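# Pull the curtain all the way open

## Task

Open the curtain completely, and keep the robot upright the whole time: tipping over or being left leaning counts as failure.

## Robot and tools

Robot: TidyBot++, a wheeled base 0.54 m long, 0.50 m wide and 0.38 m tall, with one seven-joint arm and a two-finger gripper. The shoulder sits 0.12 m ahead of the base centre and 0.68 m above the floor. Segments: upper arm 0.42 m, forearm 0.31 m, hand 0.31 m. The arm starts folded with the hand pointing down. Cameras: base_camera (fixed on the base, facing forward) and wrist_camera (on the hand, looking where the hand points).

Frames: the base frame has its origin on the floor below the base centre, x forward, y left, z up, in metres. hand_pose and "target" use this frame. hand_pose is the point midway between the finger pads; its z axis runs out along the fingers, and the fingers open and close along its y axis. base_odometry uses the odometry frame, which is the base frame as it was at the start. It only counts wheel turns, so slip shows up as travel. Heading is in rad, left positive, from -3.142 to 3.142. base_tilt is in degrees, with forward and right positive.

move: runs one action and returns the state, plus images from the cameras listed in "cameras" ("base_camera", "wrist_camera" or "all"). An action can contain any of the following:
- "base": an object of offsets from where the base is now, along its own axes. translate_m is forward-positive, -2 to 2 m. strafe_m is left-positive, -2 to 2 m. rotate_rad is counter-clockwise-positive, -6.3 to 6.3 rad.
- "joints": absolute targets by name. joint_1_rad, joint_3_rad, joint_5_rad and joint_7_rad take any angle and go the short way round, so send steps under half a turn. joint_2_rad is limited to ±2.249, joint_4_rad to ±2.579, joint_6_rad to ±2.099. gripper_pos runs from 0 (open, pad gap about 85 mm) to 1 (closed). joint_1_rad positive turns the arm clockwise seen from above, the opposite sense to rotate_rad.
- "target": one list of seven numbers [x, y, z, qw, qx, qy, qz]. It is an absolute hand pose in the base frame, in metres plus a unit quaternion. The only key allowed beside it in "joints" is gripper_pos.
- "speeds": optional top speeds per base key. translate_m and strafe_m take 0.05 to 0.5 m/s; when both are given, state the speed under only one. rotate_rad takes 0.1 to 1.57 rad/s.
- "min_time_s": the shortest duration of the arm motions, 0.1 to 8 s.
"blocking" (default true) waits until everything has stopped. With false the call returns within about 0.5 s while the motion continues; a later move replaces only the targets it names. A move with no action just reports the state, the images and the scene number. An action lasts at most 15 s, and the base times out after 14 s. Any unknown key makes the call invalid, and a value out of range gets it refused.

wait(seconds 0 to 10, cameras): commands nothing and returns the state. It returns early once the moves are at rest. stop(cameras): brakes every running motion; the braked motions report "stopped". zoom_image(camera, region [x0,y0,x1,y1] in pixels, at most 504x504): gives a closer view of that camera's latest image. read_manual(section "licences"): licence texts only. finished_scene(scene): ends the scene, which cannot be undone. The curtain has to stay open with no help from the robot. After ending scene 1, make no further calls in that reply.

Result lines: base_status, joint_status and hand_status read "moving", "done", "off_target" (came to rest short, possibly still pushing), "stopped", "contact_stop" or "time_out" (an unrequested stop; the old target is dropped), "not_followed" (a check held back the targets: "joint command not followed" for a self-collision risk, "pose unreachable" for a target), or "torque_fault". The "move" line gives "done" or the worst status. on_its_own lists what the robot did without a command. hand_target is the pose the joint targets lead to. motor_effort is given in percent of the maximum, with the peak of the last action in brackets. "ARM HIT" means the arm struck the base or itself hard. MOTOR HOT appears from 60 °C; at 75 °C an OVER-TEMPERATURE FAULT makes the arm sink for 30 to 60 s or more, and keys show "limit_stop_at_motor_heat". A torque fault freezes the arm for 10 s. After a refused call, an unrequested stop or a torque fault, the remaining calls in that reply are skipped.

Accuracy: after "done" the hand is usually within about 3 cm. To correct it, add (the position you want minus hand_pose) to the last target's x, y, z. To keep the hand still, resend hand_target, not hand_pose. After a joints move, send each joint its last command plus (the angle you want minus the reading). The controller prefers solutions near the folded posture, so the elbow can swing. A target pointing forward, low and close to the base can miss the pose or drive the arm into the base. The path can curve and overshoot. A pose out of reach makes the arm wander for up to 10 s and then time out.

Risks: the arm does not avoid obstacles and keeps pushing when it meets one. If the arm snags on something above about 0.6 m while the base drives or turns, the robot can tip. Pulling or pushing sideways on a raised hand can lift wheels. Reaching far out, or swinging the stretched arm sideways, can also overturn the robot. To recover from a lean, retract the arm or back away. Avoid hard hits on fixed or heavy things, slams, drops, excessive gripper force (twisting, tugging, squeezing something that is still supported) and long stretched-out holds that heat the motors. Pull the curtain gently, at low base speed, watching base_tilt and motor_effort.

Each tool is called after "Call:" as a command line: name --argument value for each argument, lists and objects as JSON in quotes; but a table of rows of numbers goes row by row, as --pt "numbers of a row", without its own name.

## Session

Call:
move --joints '{"joint_6_rad": 0.95, "gripper_pos": 1}' --cameras '["wrist_camera"]'

Call:
move --base '{"rotate_rad": 1.4}' --cameras '["all"]'

Scene clock: 2.37 s.
move: done
base_odometry: x=+0.000 y=+0.000 heading=+0.000
base_tilt: forward=+0.1 right=+0.4
base_status: not commanded
joint_positions: joint_1_rad=-0.025 joint_2_rad=-0.398 joint_3_rad=+3.136 joint_4_rad=-2.533 joint_5_rad=+0.005 joint_6_rad=+0.854 joint_7_rad=+1.547 gripper_pos=+0.999
joint_status: all done
motor_effort: joint_1_rad=+0(1) joint_2_rad=-5(5) joint_3_rad=+1(1) joint_4_rad=+17(17) joint_5_rad=-1(1) joint_6_rad=+8(10) joint_7_rad=-1(1)
hand_pose: x=+0.5196 y=+0.0151 z=+0.9908 quat_wxyz=(-0.021, +0.597, +0.005, +0.802) (m; base frame)
hand_target: x=+0.5097 y=+0.0149 z=+1.0188 quat_wxyz=(-0.022, +0.558, +0.005, +0.829) (m; base frame)
hand_status: not commanded
pictures: wrist_camera
camera_calibration:
wrist_camera: T_world_to_cam=[[0.0385426, -0.9987, -0.0333654, 0.029101], [0.292786, 0.0432115, -0.955201, 0.85337], [0.955401, 0.027047, 0.294071, -0.654942], [0, 0, 0, 1]] pos_world=[0.374756, 0.00990192, 1.00871]

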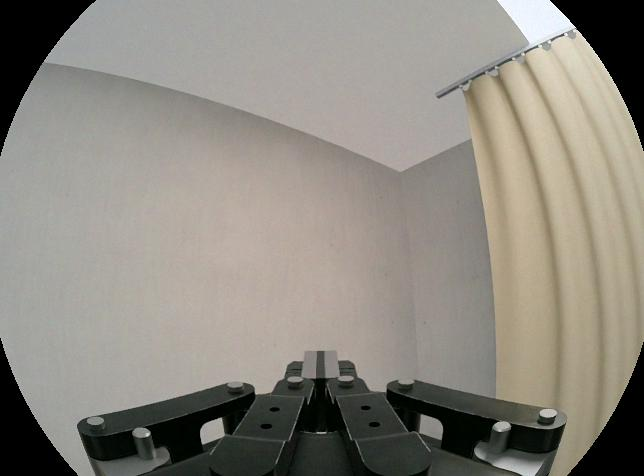

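Scene clock: 4.57 s.
move: done
base_odometry: x=+0.000 y=+0.000 heading=+1.399
base_tilt: forward=+0.0 right=+0.3
base_status: done
joint_positions: joint_1_rad=-0.025 joint_2_rad=-0.398 joint_3_rad=+3.136 joint_4_rad=-2.533 joint_5_rad=+0.005 joint_6_rad=+0.854 joint_7_rad=+1.547 gripper_pos=+0.999
joint_status: not commanded
motor_effort: joint_1_rad=+0(1) joint_2_rad=-4(6) joint_3_rad=+1(2) joint_4_rad=+17(17) joint_5_rad=+0(2) joint_6_rad=+9(10) joint_7_rad=-1(1)
hand_pose: x=+0.5196 y=+0.0151 z=+0.9908 quat_wxyz=(-0.021, +0.597, +0.005, +0.802) (m; base frame)
hand_target: x=+0.5097 y=+0.0149 z=+1.0188 quat_wxyz=(-0.022, +0.558, +0.005, +0.829) (m; base frame)
hand_status: not commanded
pictures: base_camera, wrist_camera
camera_calibration:
wrist_camera: T_world_to_cam=[[0.0386661, -0.998693, -0.0334334, 0.029123], [0.292778, 0.0433127, -0.955199, 0.85337], [0.955398, 0.0271453, 0.29407, -0.654941], [0, 0, 0, 1]] pos_world=[0.374756, 0.00990168, 1.00871]

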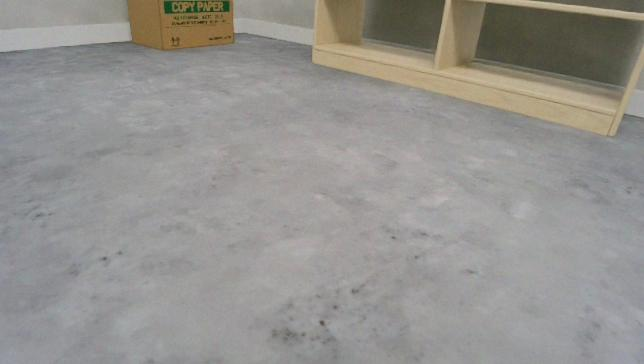

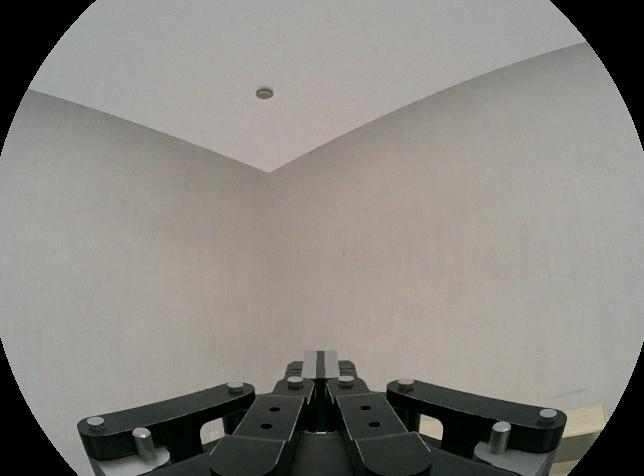

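Call:
move --base '{"rotate_rad": -2.3}' --cameras '["all"]'

Scene clock: 12.70 s.
move: done
base_odometry: x=+0.000 y=+0.000 heading=-0.900
base_tilt: forward=+0.0 right=+0.3
base_status: done
joint_positions: joint_1_rad=-0.025 joint_2_rad=-0.398 joint_3_rad=+3.136 joint_4_rad=-2.533 joint_5_rad=+0.005 joint_6_rad=+0.854 joint_7_rad=+1.547 gripper_pos=+0.999
joint_status: not commanded
motor_effort: joint_1_rad=+1(1) joint_2_rad=-5(6) joint_3_rad=+0(2) joint_4_rad=+17(17) joint_5_rad=-1(2) joint_6_rad=+9(10) joint_7_rad=-1(1)
hand_pose: x=+0.5196 y=+0.0153 z=+0.9908 quat_wxyz=(-0.021, +0.597, +0.005, +0.802) (m; base frame)
hand_target: x=+0.5097 y=+0.0149 z=+1.0188 quat_wxyz=(-0.022, +0.558, +0.005, +0.829) (m; base frame)
hand_status: not commanded
pictures: base_camera, wrist_camera
camera_calibration:
wrist_camera: T_world_to_cam=[[0.039023, -0.998686, -0.0332299, 0.0289843], [0.292765, 0.0432228, -0.955207, 0.853375], [0.955388, 0.0275465, 0.294067, -0.654943], [0, 0, 0, 1]] pos_world=[0.374755, 0.0101022, 1.00871]

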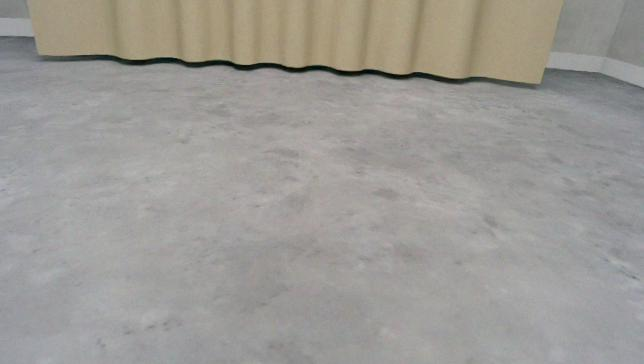

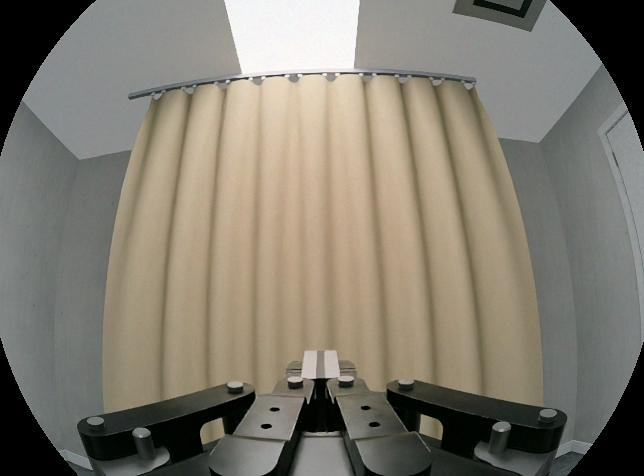

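Call:
zoom_image --camera "wrist_camera" --region '[110, 50, 500, 130]'

Scaled by 1.292.

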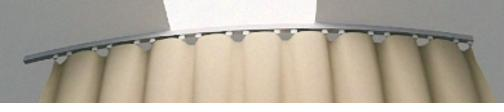

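Call:
move --base '{"translate_m": 0.69, "strafe_m": 1.14, "rotate_rad": 0.055}' --joints '{"joint_1_rad": 0.3, "joint_2_rad": 0.15, "joint_4_rad": -0.5, "joint_6_rad": -0.45}' --cameras '["all"]'

Scene clock: 38.07 s.
move: done
base_odometry: x=+1.322 y=+0.168 heading=-0.845
base_tilt: forward=+0.1 right=+0.3
base_status: done
joint_positions: joint_1_rad=+0.285 joint_2_rad=+0.115 joint_3_rad=+3.136 joint_4_rad=-0.525 joint_5_rad=+0.005 joint_6_rad=-0.362 joint_7_rad=+1.547 gripper_pos=+0.999
joint_status: all done
motor_effort: joint_1_rad=+1(3) joint_2_rad=-16(19) joint_3_rad=+0(2) joint_4_rad=+13(20) joint_5_rad=+0(1) joint_6_rad=+8(10) joint_7_rad=-1(1)
hand_pose: x=+0.5982 y=-0.1373 z=+1.5194 quat_wxyz=(+0.114, +0.475, -0.073, +0.870) (m; base frame)
hand_target: x=+0.6266 y=-0.1540 z=+1.4893 quat_wxyz=(+0.117, +0.516, -0.083, +0.844) (m; base frame)
hand_status: not commanded
pictures: base_camera, wrist_camera
camera_calibration:
wrist_camera: T_world_to_cam=[[-0.263315, -0.964109, -0.0340559, 0.0778851], [0.533442, -0.116097, -0.837831, 0.99777], [0.803806, -0.23878, 0.544866, -1.20824], [0, 0, 0, 1]] pos_world=[0.459447, -0.0975763, 1.49694]

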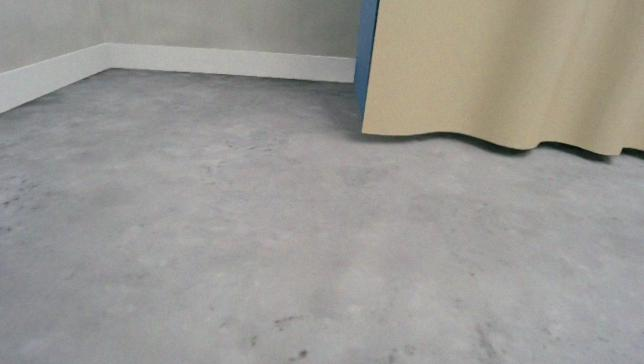

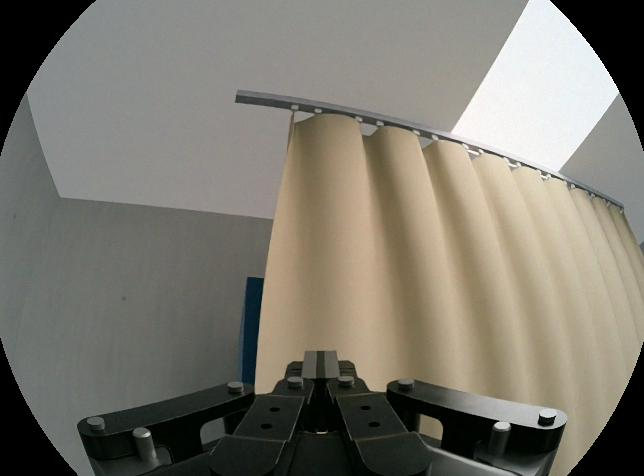

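Call:
move --base '{"translate_m": 0.5, "strafe_m": 0.22}' --cameras '["all"]'

Scene clock: 59.20 s.
move: done
base_odometry: x=+1.819 y=-0.060 heading=-0.845
base_tilt: forward=+0.0 right=+0.3
base_status: done
joint_positions: joint_1_rad=+0.290 joint_2_rad=+0.132 joint_3_rad=+3.136 joint_4_rad=-0.520 joint_5_rad=+0.005 joint_6_rad=-0.367 joint_7_rad=+1.547 gripper_pos=+0.999
joint_status: not commanded
motor_effort: joint_1_rad=+0(2) joint_2_rad=-19(21) joint_3_rad=+0(1) joint_4_rad=+13(14) joint_5_rad=+0(1) joint_6_rad=+8(9) joint_7_rad=-1(1)
hand_pose: x=+0.6097 y=-0.1431 z=+1.5120 quat_wxyz=(+0.115, +0.482, -0.075, +0.865) (m; base frame)
hand_target: x=+0.6266 y=-0.1540 z=+1.4893 quat_wxyz=(+0.117, +0.516, -0.083, +0.844) (m; base frame)
hand_status: not commanded
pictures: base_camera, wrist_camera
camera_calibration:
wrist_camera: T_world_to_cam=[[-0.268184, -0.962753, -0.0343997, 0.0787183], [0.520001, -0.114607, -0.846442, 1.00619], [0.810973, -0.24489, 0.531368, -1.19968], [0, 0, 0, 1]] pos_world=[0.470801, -0.102687, 1.49186]

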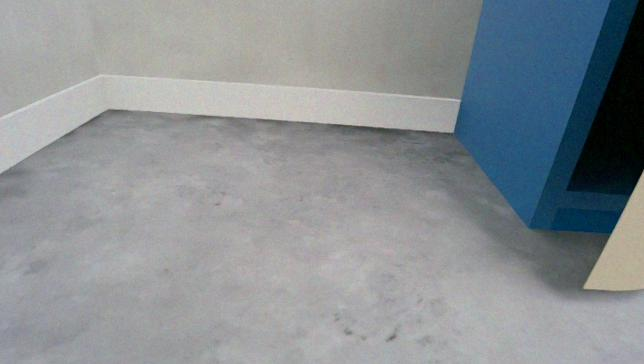

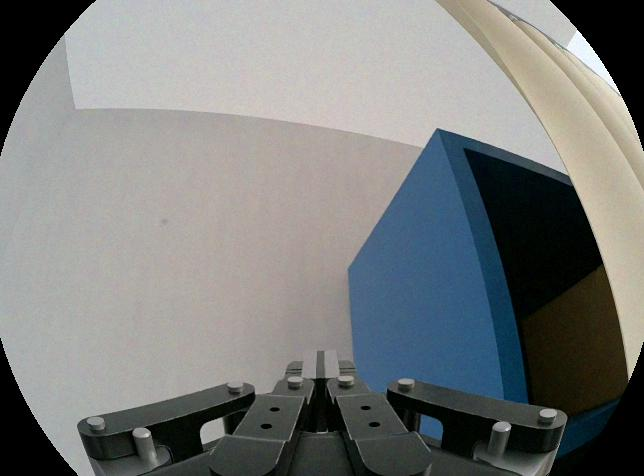

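Call:
move --base '{"translate_m": 0.06}'

Call:
move --base '{"strafe_m": -0.95}' --speeds '{"strafe_m": 0.3}' --cameras '["all"]'

Scene clock: 78.60 s.
move: done
base_odometry: x=+1.859 y=-0.105 heading=-0.845
base_tilt: forward=+0.1 right=+0.3
base_status: done
joint_positions: joint_1_rad=+0.290 joint_2_rad=+0.149 joint_3_rad=+3.136 joint_4_rad=-0.515 joint_5_rad=+0.005 joint_6_rad=-0.370 joint_7_rad=+1.547 gripper_pos=+0.999
joint_status: not commanded
motor_effort: joint_1_rad=+0(1) joint_2_rad=-18(24) joint_3_rad=+0(1) joint_4_rad=+13(15) joint_5_rad=-1(1) joint_6_rad=+8(9) joint_7_rad=-1(1)
hand_pose: x=+0.6220 y=-0.1470 z=+1.5044 quat_wxyz=(+0.115, +0.489, -0.076, +0.862) (m; base frame)
hand_target: x=+0.6266 y=-0.1540 z=+1.4893 quat_wxyz=(+0.117, +0.516, -0.083, +0.844) (m; base frame)
hand_status: not commanded
pictures: none

Scene clock: 82.60 s.
move: done
base_odometry: x=+1.148 y=-0.736 heading=-0.845
base_tilt: forward=+0.1 right=+0.3
base_status: done
joint_positions: joint_1_rad=+0.293 joint_2_rad=+0.149 joint_3_rad=+3.136 joint_4_rad=-0.515 joint_5_rad=+0.005 joint_6_rad=-0.370 joint_7_rad=+1.547 gripper_pos=+0.999
joint_status: not commanded
motor_effort: joint_1_rad=+1(3) joint_2_rad=-19(20) joint_3_rad=+1(2) joint_4_rad=+13(14) joint_5_rad=+0(1) joint_6_rad=+8(9) joint_7_rad=-1(1)
hand_pose: x=+0.6215 y=-0.1484 z=+1.5045 quat_wxyz=(+0.116, +0.489, -0.077, +0.861) (m; base frame)
hand_target: x=+0.6266 y=-0.1540 z=+1.4893 quat_wxyz=(+0.117, +0.516, -0.083, +0.844) (m; base frame)
hand_status: not commanded
pictures: base_camera, wrist_camera
camera_calibration:
wrist_camera: T_world_to_cam=[[-0.27182, -0.961723, -0.0346871, 0.0794198], [0.506646, -0.112367, -0.8548, 1.01431], [0.818183, -0.249926, 0.517797, -1.19137], [0, 0, 0, 1]] pos_world=[0.482452, -0.1074, 1.48668]

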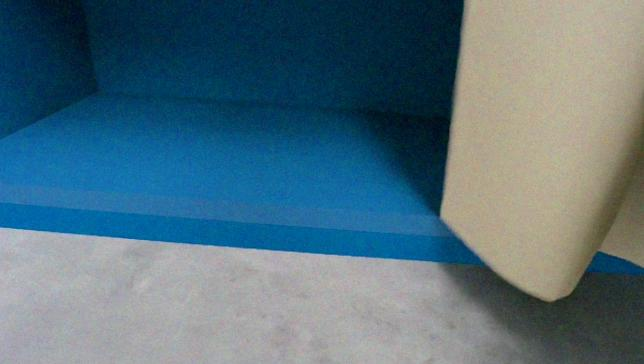

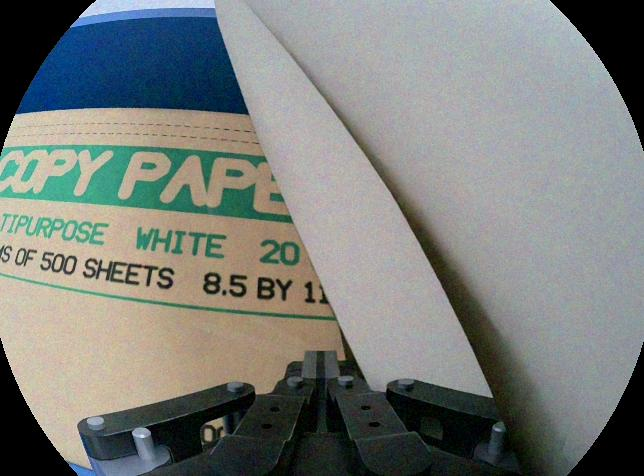

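Call:
move --base '{"translate_m": -0.05, "strafe_m": -0.75}' --speeds '{"strafe_m": 0.3}' --cameras '["all"]'

Scene clock: 97.67 s.
move: done
base_odometry: x=+0.554 y=-1.197 heading=-0.844
base_tilt: forward=+0.1 right=+0.3
base_status: done
joint_positions: joint_1_rad=+0.290 joint_2_rad=+0.149 joint_3_rad=+3.135 joint_4_rad=-0.514 joint_5_rad=+0.005 joint_6_rad=-0.370 joint_7_rad=+1.547 gripper_pos=+0.999
joint_status: not commanded
motor_effort: joint_1_rad=+3(5) joint_2_rad=-18(20) joint_3_rad=+2(3) joint_4_rad=+13(13) joint_5_rad=+0(1) joint_6_rad=+8(9) joint_7_rad=-1(2)
hand_pose: x=+0.6218 y=-0.1465 z=+1.5047 quat_wxyz=(+0.115, +0.488, -0.076, +0.862) (m; base frame)
hand_target: x=+0.6266 y=-0.1540 z=+1.4893 quat_wxyz=(+0.117, +0.516, -0.083, +0.844) (m; base frame)
hand_status: not commanded
pictures: base_camera, wrist_camera
camera_calibration:
wrist_camera: T_world_to_cam=[[-0.268079, -0.962767, -0.034828, 0.0790171], [0.507504, -0.110399, -0.854548, 1.01386], [0.818885, -0.246761, 0.518204, -1.19186], [0, 0, 0, 1]] pos_world=[0.482644, -0.106101, 1.48678]

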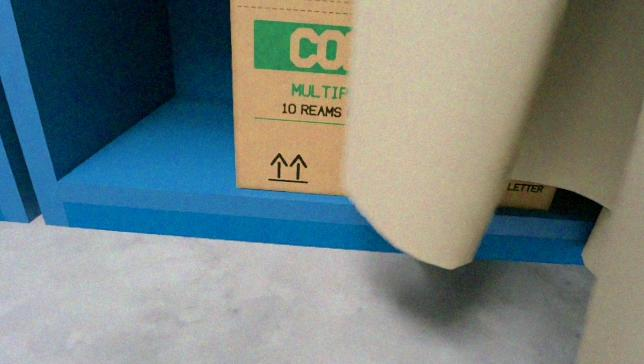

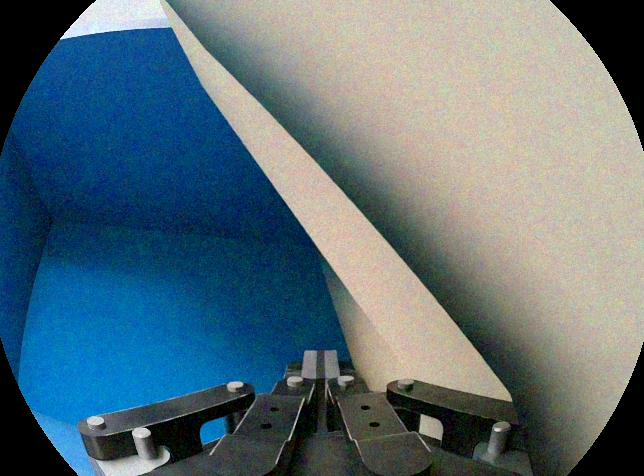

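Call:
move --base '{"translate_m": -0.03, "strafe_m": -0.6}' --speeds '{"strafe_m": 0.25}' --cameras '["all"]'

Scene clock: 107.13 s.
move: done
base_odometry: x=+0.086 y=-1.573 heading=-0.844
base_tilt: forward=+0.1 right=+0.3
base_status: done
joint_positions: joint_1_rad=+0.276 joint_2_rad=+0.149 joint_3_rad=+3.125 joint_4_rad=-0.513 joint_5_rad=+0.005 joint_6_rad=-0.372 joint_7_rad=+1.547 gripper_pos=+0.999
joint_status: not commanded
motor_effort: joint_1_rad=+6(8) joint_2_rad=-17(20) joint_3_rad=+4(5) joint_4_rad=+12(14) joint_5_rad=+1(1) joint_6_rad=+8(9) joint_7_rad=-1(2)
hand_pose: x=+0.6246 y=-0.1354 z=+1.5048 quat_wxyz=(+0.104, +0.489, -0.071, +0.863) (m; base frame)
hand_target: x=+0.6266 y=-0.1540 z=+1.4893 quat_wxyz=(+0.117, +0.516, -0.083, +0.844) (m; base frame)
hand_status: not commanded
pictures: base_camera, wrist_camera
camera_calibration:
wrist_camera: T_world_to_cam=[[-0.244684, -0.96892, -0.0363853, 0.0773916], [0.510187, -0.0967464, -0.854605, 1.01408], [0.824523, -0.227671, 0.518003, -1.19212], [0, 0, 0, 1]] pos_world=[0.4845, -0.0983175, 1.48698]

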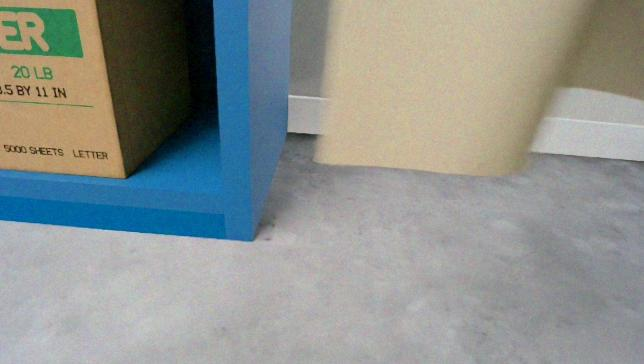

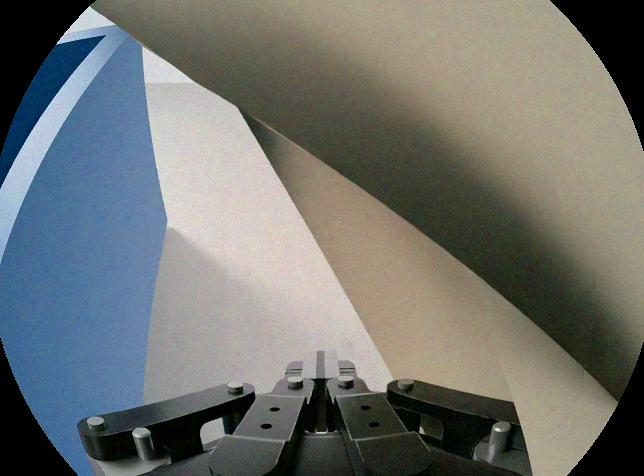

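Call:
move --base '{"strafe_m": -0.28}' --speeds '{"strafe_m": 0.15}'

Call:
move --base '{"strafe_m": 0.8}' --speeds '{"strafe_m": 0.3}'

Call:
move --base '{"translate_m": -0.4}' --cameras '["wrist_camera"]'

Scene clock: 115.83 s.
move: done
base_odometry: x=-0.124 y=-1.759 heading=-0.844
base_tilt: forward=+0.1 right=+0.3
base_status: done
joint_positions: joint_1_rad=+0.261 joint_2_rad=+0.149 joint_3_rad=+3.113 joint_4_rad=-0.506 joint_5_rad=+0.005 joint_6_rad=-0.374 joint_7_rad=+1.547 gripper_pos=+0.999
joint_status: not commanded
motor_effort: joint_1_rad=+8(10) joint_2_rad=-16(19) joint_3_rad=+6(7) joint_4_rad=+14(14) joint_5_rad=+1(2) joint_6_rad=+8(10) joint_7_rad=-1(3)
hand_pose: x=+0.6250 y=-0.1226 z=+1.5076 quat_wxyz=(+0.092, +0.488, -0.064, +0.866) (m; base frame)
hand_target: x=+0.6266 y=-0.1540 z=+1.4893 quat_wxyz=(+0.117, +0.516, -0.083, +0.844) (m; base frame)
hand_status: not commanded
pictures: none

Scene clock: 119.47 s.
move: done
base_odometry: x=+0.474 y=-1.227 heading=-0.844
base_tilt: forward=+0.1 right=+0.3
base_status: done
joint_positions: joint_1_rad=+0.285 joint_2_rad=+0.150 joint_3_rad=+3.119 joint_4_rad=-0.506 joint_5_rad=+0.005 joint_6_rad=-0.388 joint_7_rad=+1.547 gripper_pos=+0.999
joint_status: not commanded
motor_effort: joint_1_rad=+1(9) joint_2_rad=-18(29) joint_3_rad=+0(6) joint_4_rad=+12(19) joint_5_rad=+0(2) joint_6_rad=+9(13) joint_7_rad=-1(2)
hand_pose: x=+0.6245 y=-0.1379 z=+1.5030 quat_wxyz=(+0.105, +0.494, -0.072, +0.860) (m; base frame)
hand_target: x=+0.6266 y=-0.1540 z=+1.4893 quat_wxyz=(+0.117, +0.516, -0.083, +0.844) (m; base frame)
hand_status: not commanded
pictures: none

Scene clock: 121.40 s.
move: done
base_odometry: x=+0.208 y=-0.928 heading=-0.844
base_tilt: forward=+0.0 right=+0.3
base_status: done
joint_positions: joint_1_rad=+0.287 joint_2_rad=+0.143 joint_3_rad=+3.120 joint_4_rad=-0.506 joint_5_rad=+0.005 joint_6_rad=-0.388 joint_7_rad=+1.547 gripper_pos=+0.999
joint_status: not commanded
motor_effort: joint_1_rad=+0(2) joint_2_rad=-17(26) joint_3_rad=+0(1) joint_4_rad=+13(16) joint_5_rad=-1(1) joint_6_rad=+8(10) joint_7_rad=-1(1)
hand_pose: x=+0.6177 y=-0.1375 z=+1.5073 quat_wxyz=(+0.106, +0.490, -0.073, +0.862) (m; base frame)
hand_target: x=+0.6266 y=-0.1540 z=+1.4893 quat_wxyz=(+0.117, +0.516, -0.083, +0.844) (m; base frame)
hand_status: not commanded
pictures: wrist_camera
camera_calibration:
wrist_camera: T_world_to_cam=[[-0.250904, -0.967304, -0.0370095, 0.078855], [0.507593, -0.098915, -0.8559, 1.02273], [0.824255, -0.233535, 0.515815, -1.18551], [0, 0, 0, 1]] pos_world=[0.477818, -0.0994181, 1.48978]

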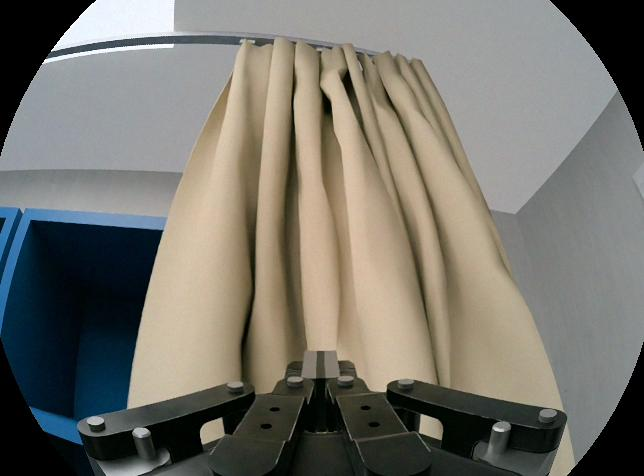

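Call:
move --base '{"strafe_m": 0.42}'

Call:
move --base '{"translate_m": 0.43}' --cameras '["wrist_camera"]'

Call:
move --base '{"strafe_m": -1.2}' --speeds '{"strafe_m": 0.3}' --cameras '["all"]'

Scene clock: 141.03 s.
move: done
base_odometry: x=+0.522 y=-0.648 heading=-0.844
base_tilt: forward=+0.1 right=+0.3
base_status: done
joint_positions: joint_1_rad=+0.292 joint_2_rad=+0.143 joint_3_rad=+3.125 joint_4_rad=-0.506 joint_5_rad=+0.005 joint_6_rad=-0.388 joint_7_rad=+1.547 gripper_pos=+0.999
joint_status: not commanded
motor_effort: joint_1_rad=+1(3) joint_2_rad=-17(22) joint_3_rad=+0(2) joint_4_rad=+13(15) joint_5_rad=-1(1) joint_6_rad=+8(9) joint_7_rad=-1(1)
hand_pose: x=+0.6166 y=-0.1417 z=+1.5073 quat_wxyz=(+0.111, +0.490, -0.075, +0.862) (m; base frame)
hand_target: x=+0.6266 y=-0.1540 z=+1.4893 quat_wxyz=(+0.117, +0.516, -0.083, +0.844) (m; base frame)
hand_status: not commanded
pictures: none

Scene clock: 143.03 s.
move: done
base_odometry: x=+0.808 y=-0.970 heading=-0.843
base_tilt: forward=+0.1 right=+0.3
base_status: done
joint_positions: joint_1_rad=+0.292 joint_2_rad=+0.154 joint_3_rad=+3.125 joint_4_rad=-0.506 joint_5_rad=+0.005 joint_6_rad=-0.388 joint_7_rad=+1.547 gripper_pos=+0.999
joint_status: not commanded
motor_effort: joint_1_rad=+0(1) joint_2_rad=-20(25) joint_3_rad=+0(1) joint_4_rad=+13(15) joint_5_rad=-1(1) joint_6_rad=+8(10) joint_7_rad=-1(1)
hand_pose: x=+0.6253 y=-0.1448 z=+1.5015 quat_wxyz=(+0.111, +0.495, -0.076, +0.859) (m; base frame)
hand_target: x=+0.6266 y=-0.1540 z=+1.4893 quat_wxyz=(+0.117, +0.516, -0.083, +0.844) (m; base frame)
hand_status: not commanded
pictures: wrist_camera
camera_calibration:
wrist_camera: T_world_to_cam=[[-0.261457, -0.96452, -0.0366209, 0.0798717], [0.497162, -0.102053, -0.861635, 1.02789], [0.827327, -0.243487, 0.506205, -1.17936], [0, 0, 0, 1]] pos_world=[0.485569, -0.105221, 1.48559]

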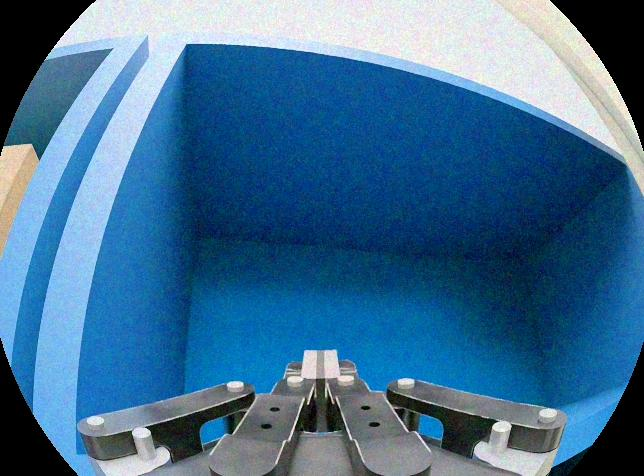

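Scene clock: 147.97 s.
move: done
base_odometry: x=-0.088 y=-1.768 heading=-0.843
base_tilt: forward=+0.1 right=+0.3
base_status: done
joint_positions: joint_1_rad=+0.264 joint_2_rad=+0.144 joint_3_rad=+3.112 joint_4_rad=-0.499 joint_5_rad=+0.004 joint_6_rad=-0.388 joint_7_rad=+1.547 gripper_pos=+0.999
joint_status: not commanded
motor_effort: joint_1_rad=+6(10) joint_2_rad=-18(21) joint_3_rad=+5(7) joint_4_rad=+13(14) joint_5_rad=+0(3) joint_6_rad=+9(10) joint_7_rad=-1(3)
hand_pose: x=+0.6195 y=-0.1224 z=+1.5099 quat_wxyz=(+0.093, +0.489, -0.065, +0.865) (m; base frame)
hand_target: x=+0.6266 y=-0.1540 z=+1.4893 quat_wxyz=(+0.117, +0.516, -0.083, +0.844) (m; base frame)
hand_status: not commanded
pictures: base_camera, wrist_camera
camera_calibration:
wrist_camera: T_world_to_cam=[[-0.220502, -0.974635, -0.0382721, 0.0760253], [0.515518, -0.0831417, -0.852836, 1.01799], [0.828022, -0.207782, 0.520775, -1.19148], [0, 0, 0, 1]] pos_world=[0.478545, -0.0888338, 1.49158]

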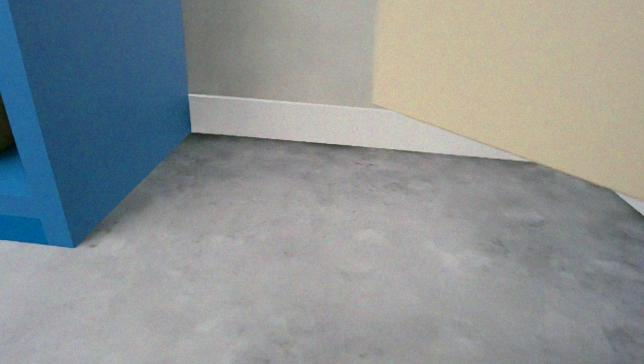

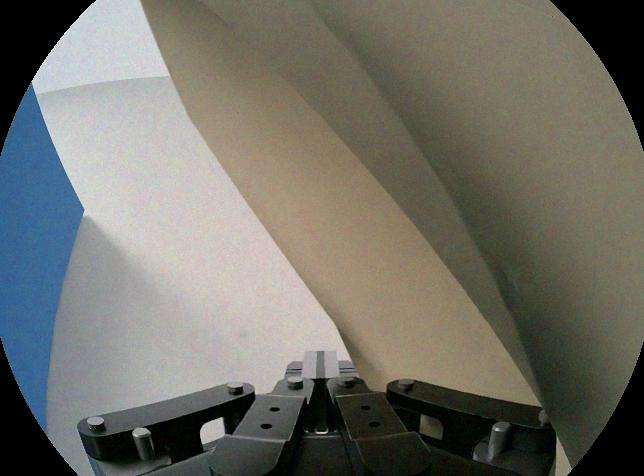

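Call:
move --base '{"strafe_m": -0.17}' --speeds '{"strafe_m": 0.15}'

Call:
move --base '{"strafe_m": 0.9}' --speeds '{"strafe_m": 0.3}'

Call:
move --base '{"translate_m": -0.4}' --cameras '["wrist_camera"]'

Scene clock: 157.37 s.
move: done
base_odometry: x=-0.214 y=-1.881 heading=-0.843
base_tilt: forward=+0.0 right=+0.3
base_status: done
joint_positions: joint_1_rad=+0.252 joint_2_rad=+0.143 joint_3_rad=+3.109 joint_4_rad=-0.499 joint_5_rad=+0.004 joint_6_rad=-0.388 joint_7_rad=+1.547 gripper_pos=+0.999
joint_status: not commanded
motor_effort: joint_1_rad=+9(12) joint_2_rad=-15(18) joint_3_rad=+6(8) joint_4_rad=+13(14) joint_5_rad=+0(1) joint_6_rad=+8(10) joint_7_rad=-2(3)
hand_pose: x=+0.6207 y=-0.1152 z=+1.5103 quat_wxyz=(+0.086, +0.489, -0.062, +0.866) (m; base frame)
hand_target: x=+0.6266 y=-0.1540 z=+1.4893 quat_wxyz=(+0.117, +0.516, -0.083, +0.844) (m; base frame)
hand_status: not commanded
pictures: none

Scene clock: 161.40 s.
move: done
base_odometry: x=+0.458 y=-1.282 heading=-0.843
base_tilt: forward=+0.1 right=+0.3
base_status: done
joint_positions: joint_1_rad=+0.285 joint_2_rad=+0.147 joint_3_rad=+3.119 joint_4_rad=-0.499 joint_5_rad=+0.004 joint_6_rad=-0.389 joint_7_rad=+1.547 gripper_pos=+0.999
joint_status: not commanded
motor_effort: joint_1_rad=+0(10) joint_2_rad=-18(27) joint_3_rad=+0(6) joint_4_rad=+13(18) joint_5_rad=-1(1) joint_6_rad=+8(10) joint_7_rad=-1(2)
hand_pose: x=+0.6194 y=-0.1361 z=+1.5079 quat_wxyz=(+0.104, +0.490, -0.072, +0.863) (m; base frame)
hand_target: x=+0.6266 y=-0.1540 z=+1.4893 quat_wxyz=(+0.117, +0.516, -0.083, +0.844) (m; base frame)
hand_status: not commanded
pictures: none

Scene clock: 163.33 s.
move: done
base_odometry: x=+0.192 y=-0.983 heading=-0.843
base_tilt: forward=+0.0 right=+0.4
base_status: done
joint_positions: joint_1_rad=+0.288 joint_2_rad=+0.139 joint_3_rad=+3.121 joint_4_rad=-0.499 joint_5_rad=+0.004 joint_6_rad=-0.389 joint_7_rad=+1.547 gripper_pos=+0.999
joint_status: not commanded
motor_effort: joint_1_rad=+1(2) joint_2_rad=-17(24) joint_3_rad=+0(1) joint_4_rad=+13(15) joint_5_rad=+0(1) joint_6_rad=+8(9) joint_7_rad=-1(1)
hand_pose: x=+0.6122 y=-0.1369 z=+1.5121 quat_wxyz=(+0.107, +0.486, -0.072, +0.864) (m; base frame)
hand_target: x=+0.6266 y=-0.1540 z=+1.4893 quat_wxyz=(+0.117, +0.516, -0.083, +0.844) (m; base frame)
hand_status: not commanded
pictures: wrist_camera
camera_calibration:
wrist_camera: T_world_to_cam=[[-0.252297, -0.966944, -0.0369556, 0.0790393], [0.515564, -0.102007, -0.850758, 1.01667], [0.818865, -0.233696, 0.524257, -1.19276], [0, 0, 0, 1]] pos_world=[0.472493, -0.0986096, 1.49317]

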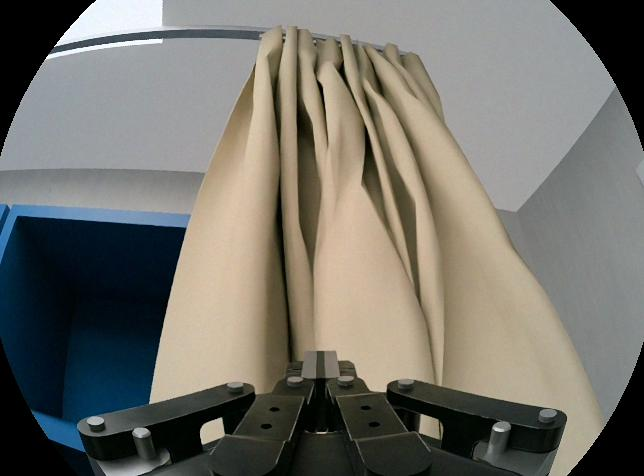

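Call:
finished_scene --scene 3

The scene is finished: the task was done.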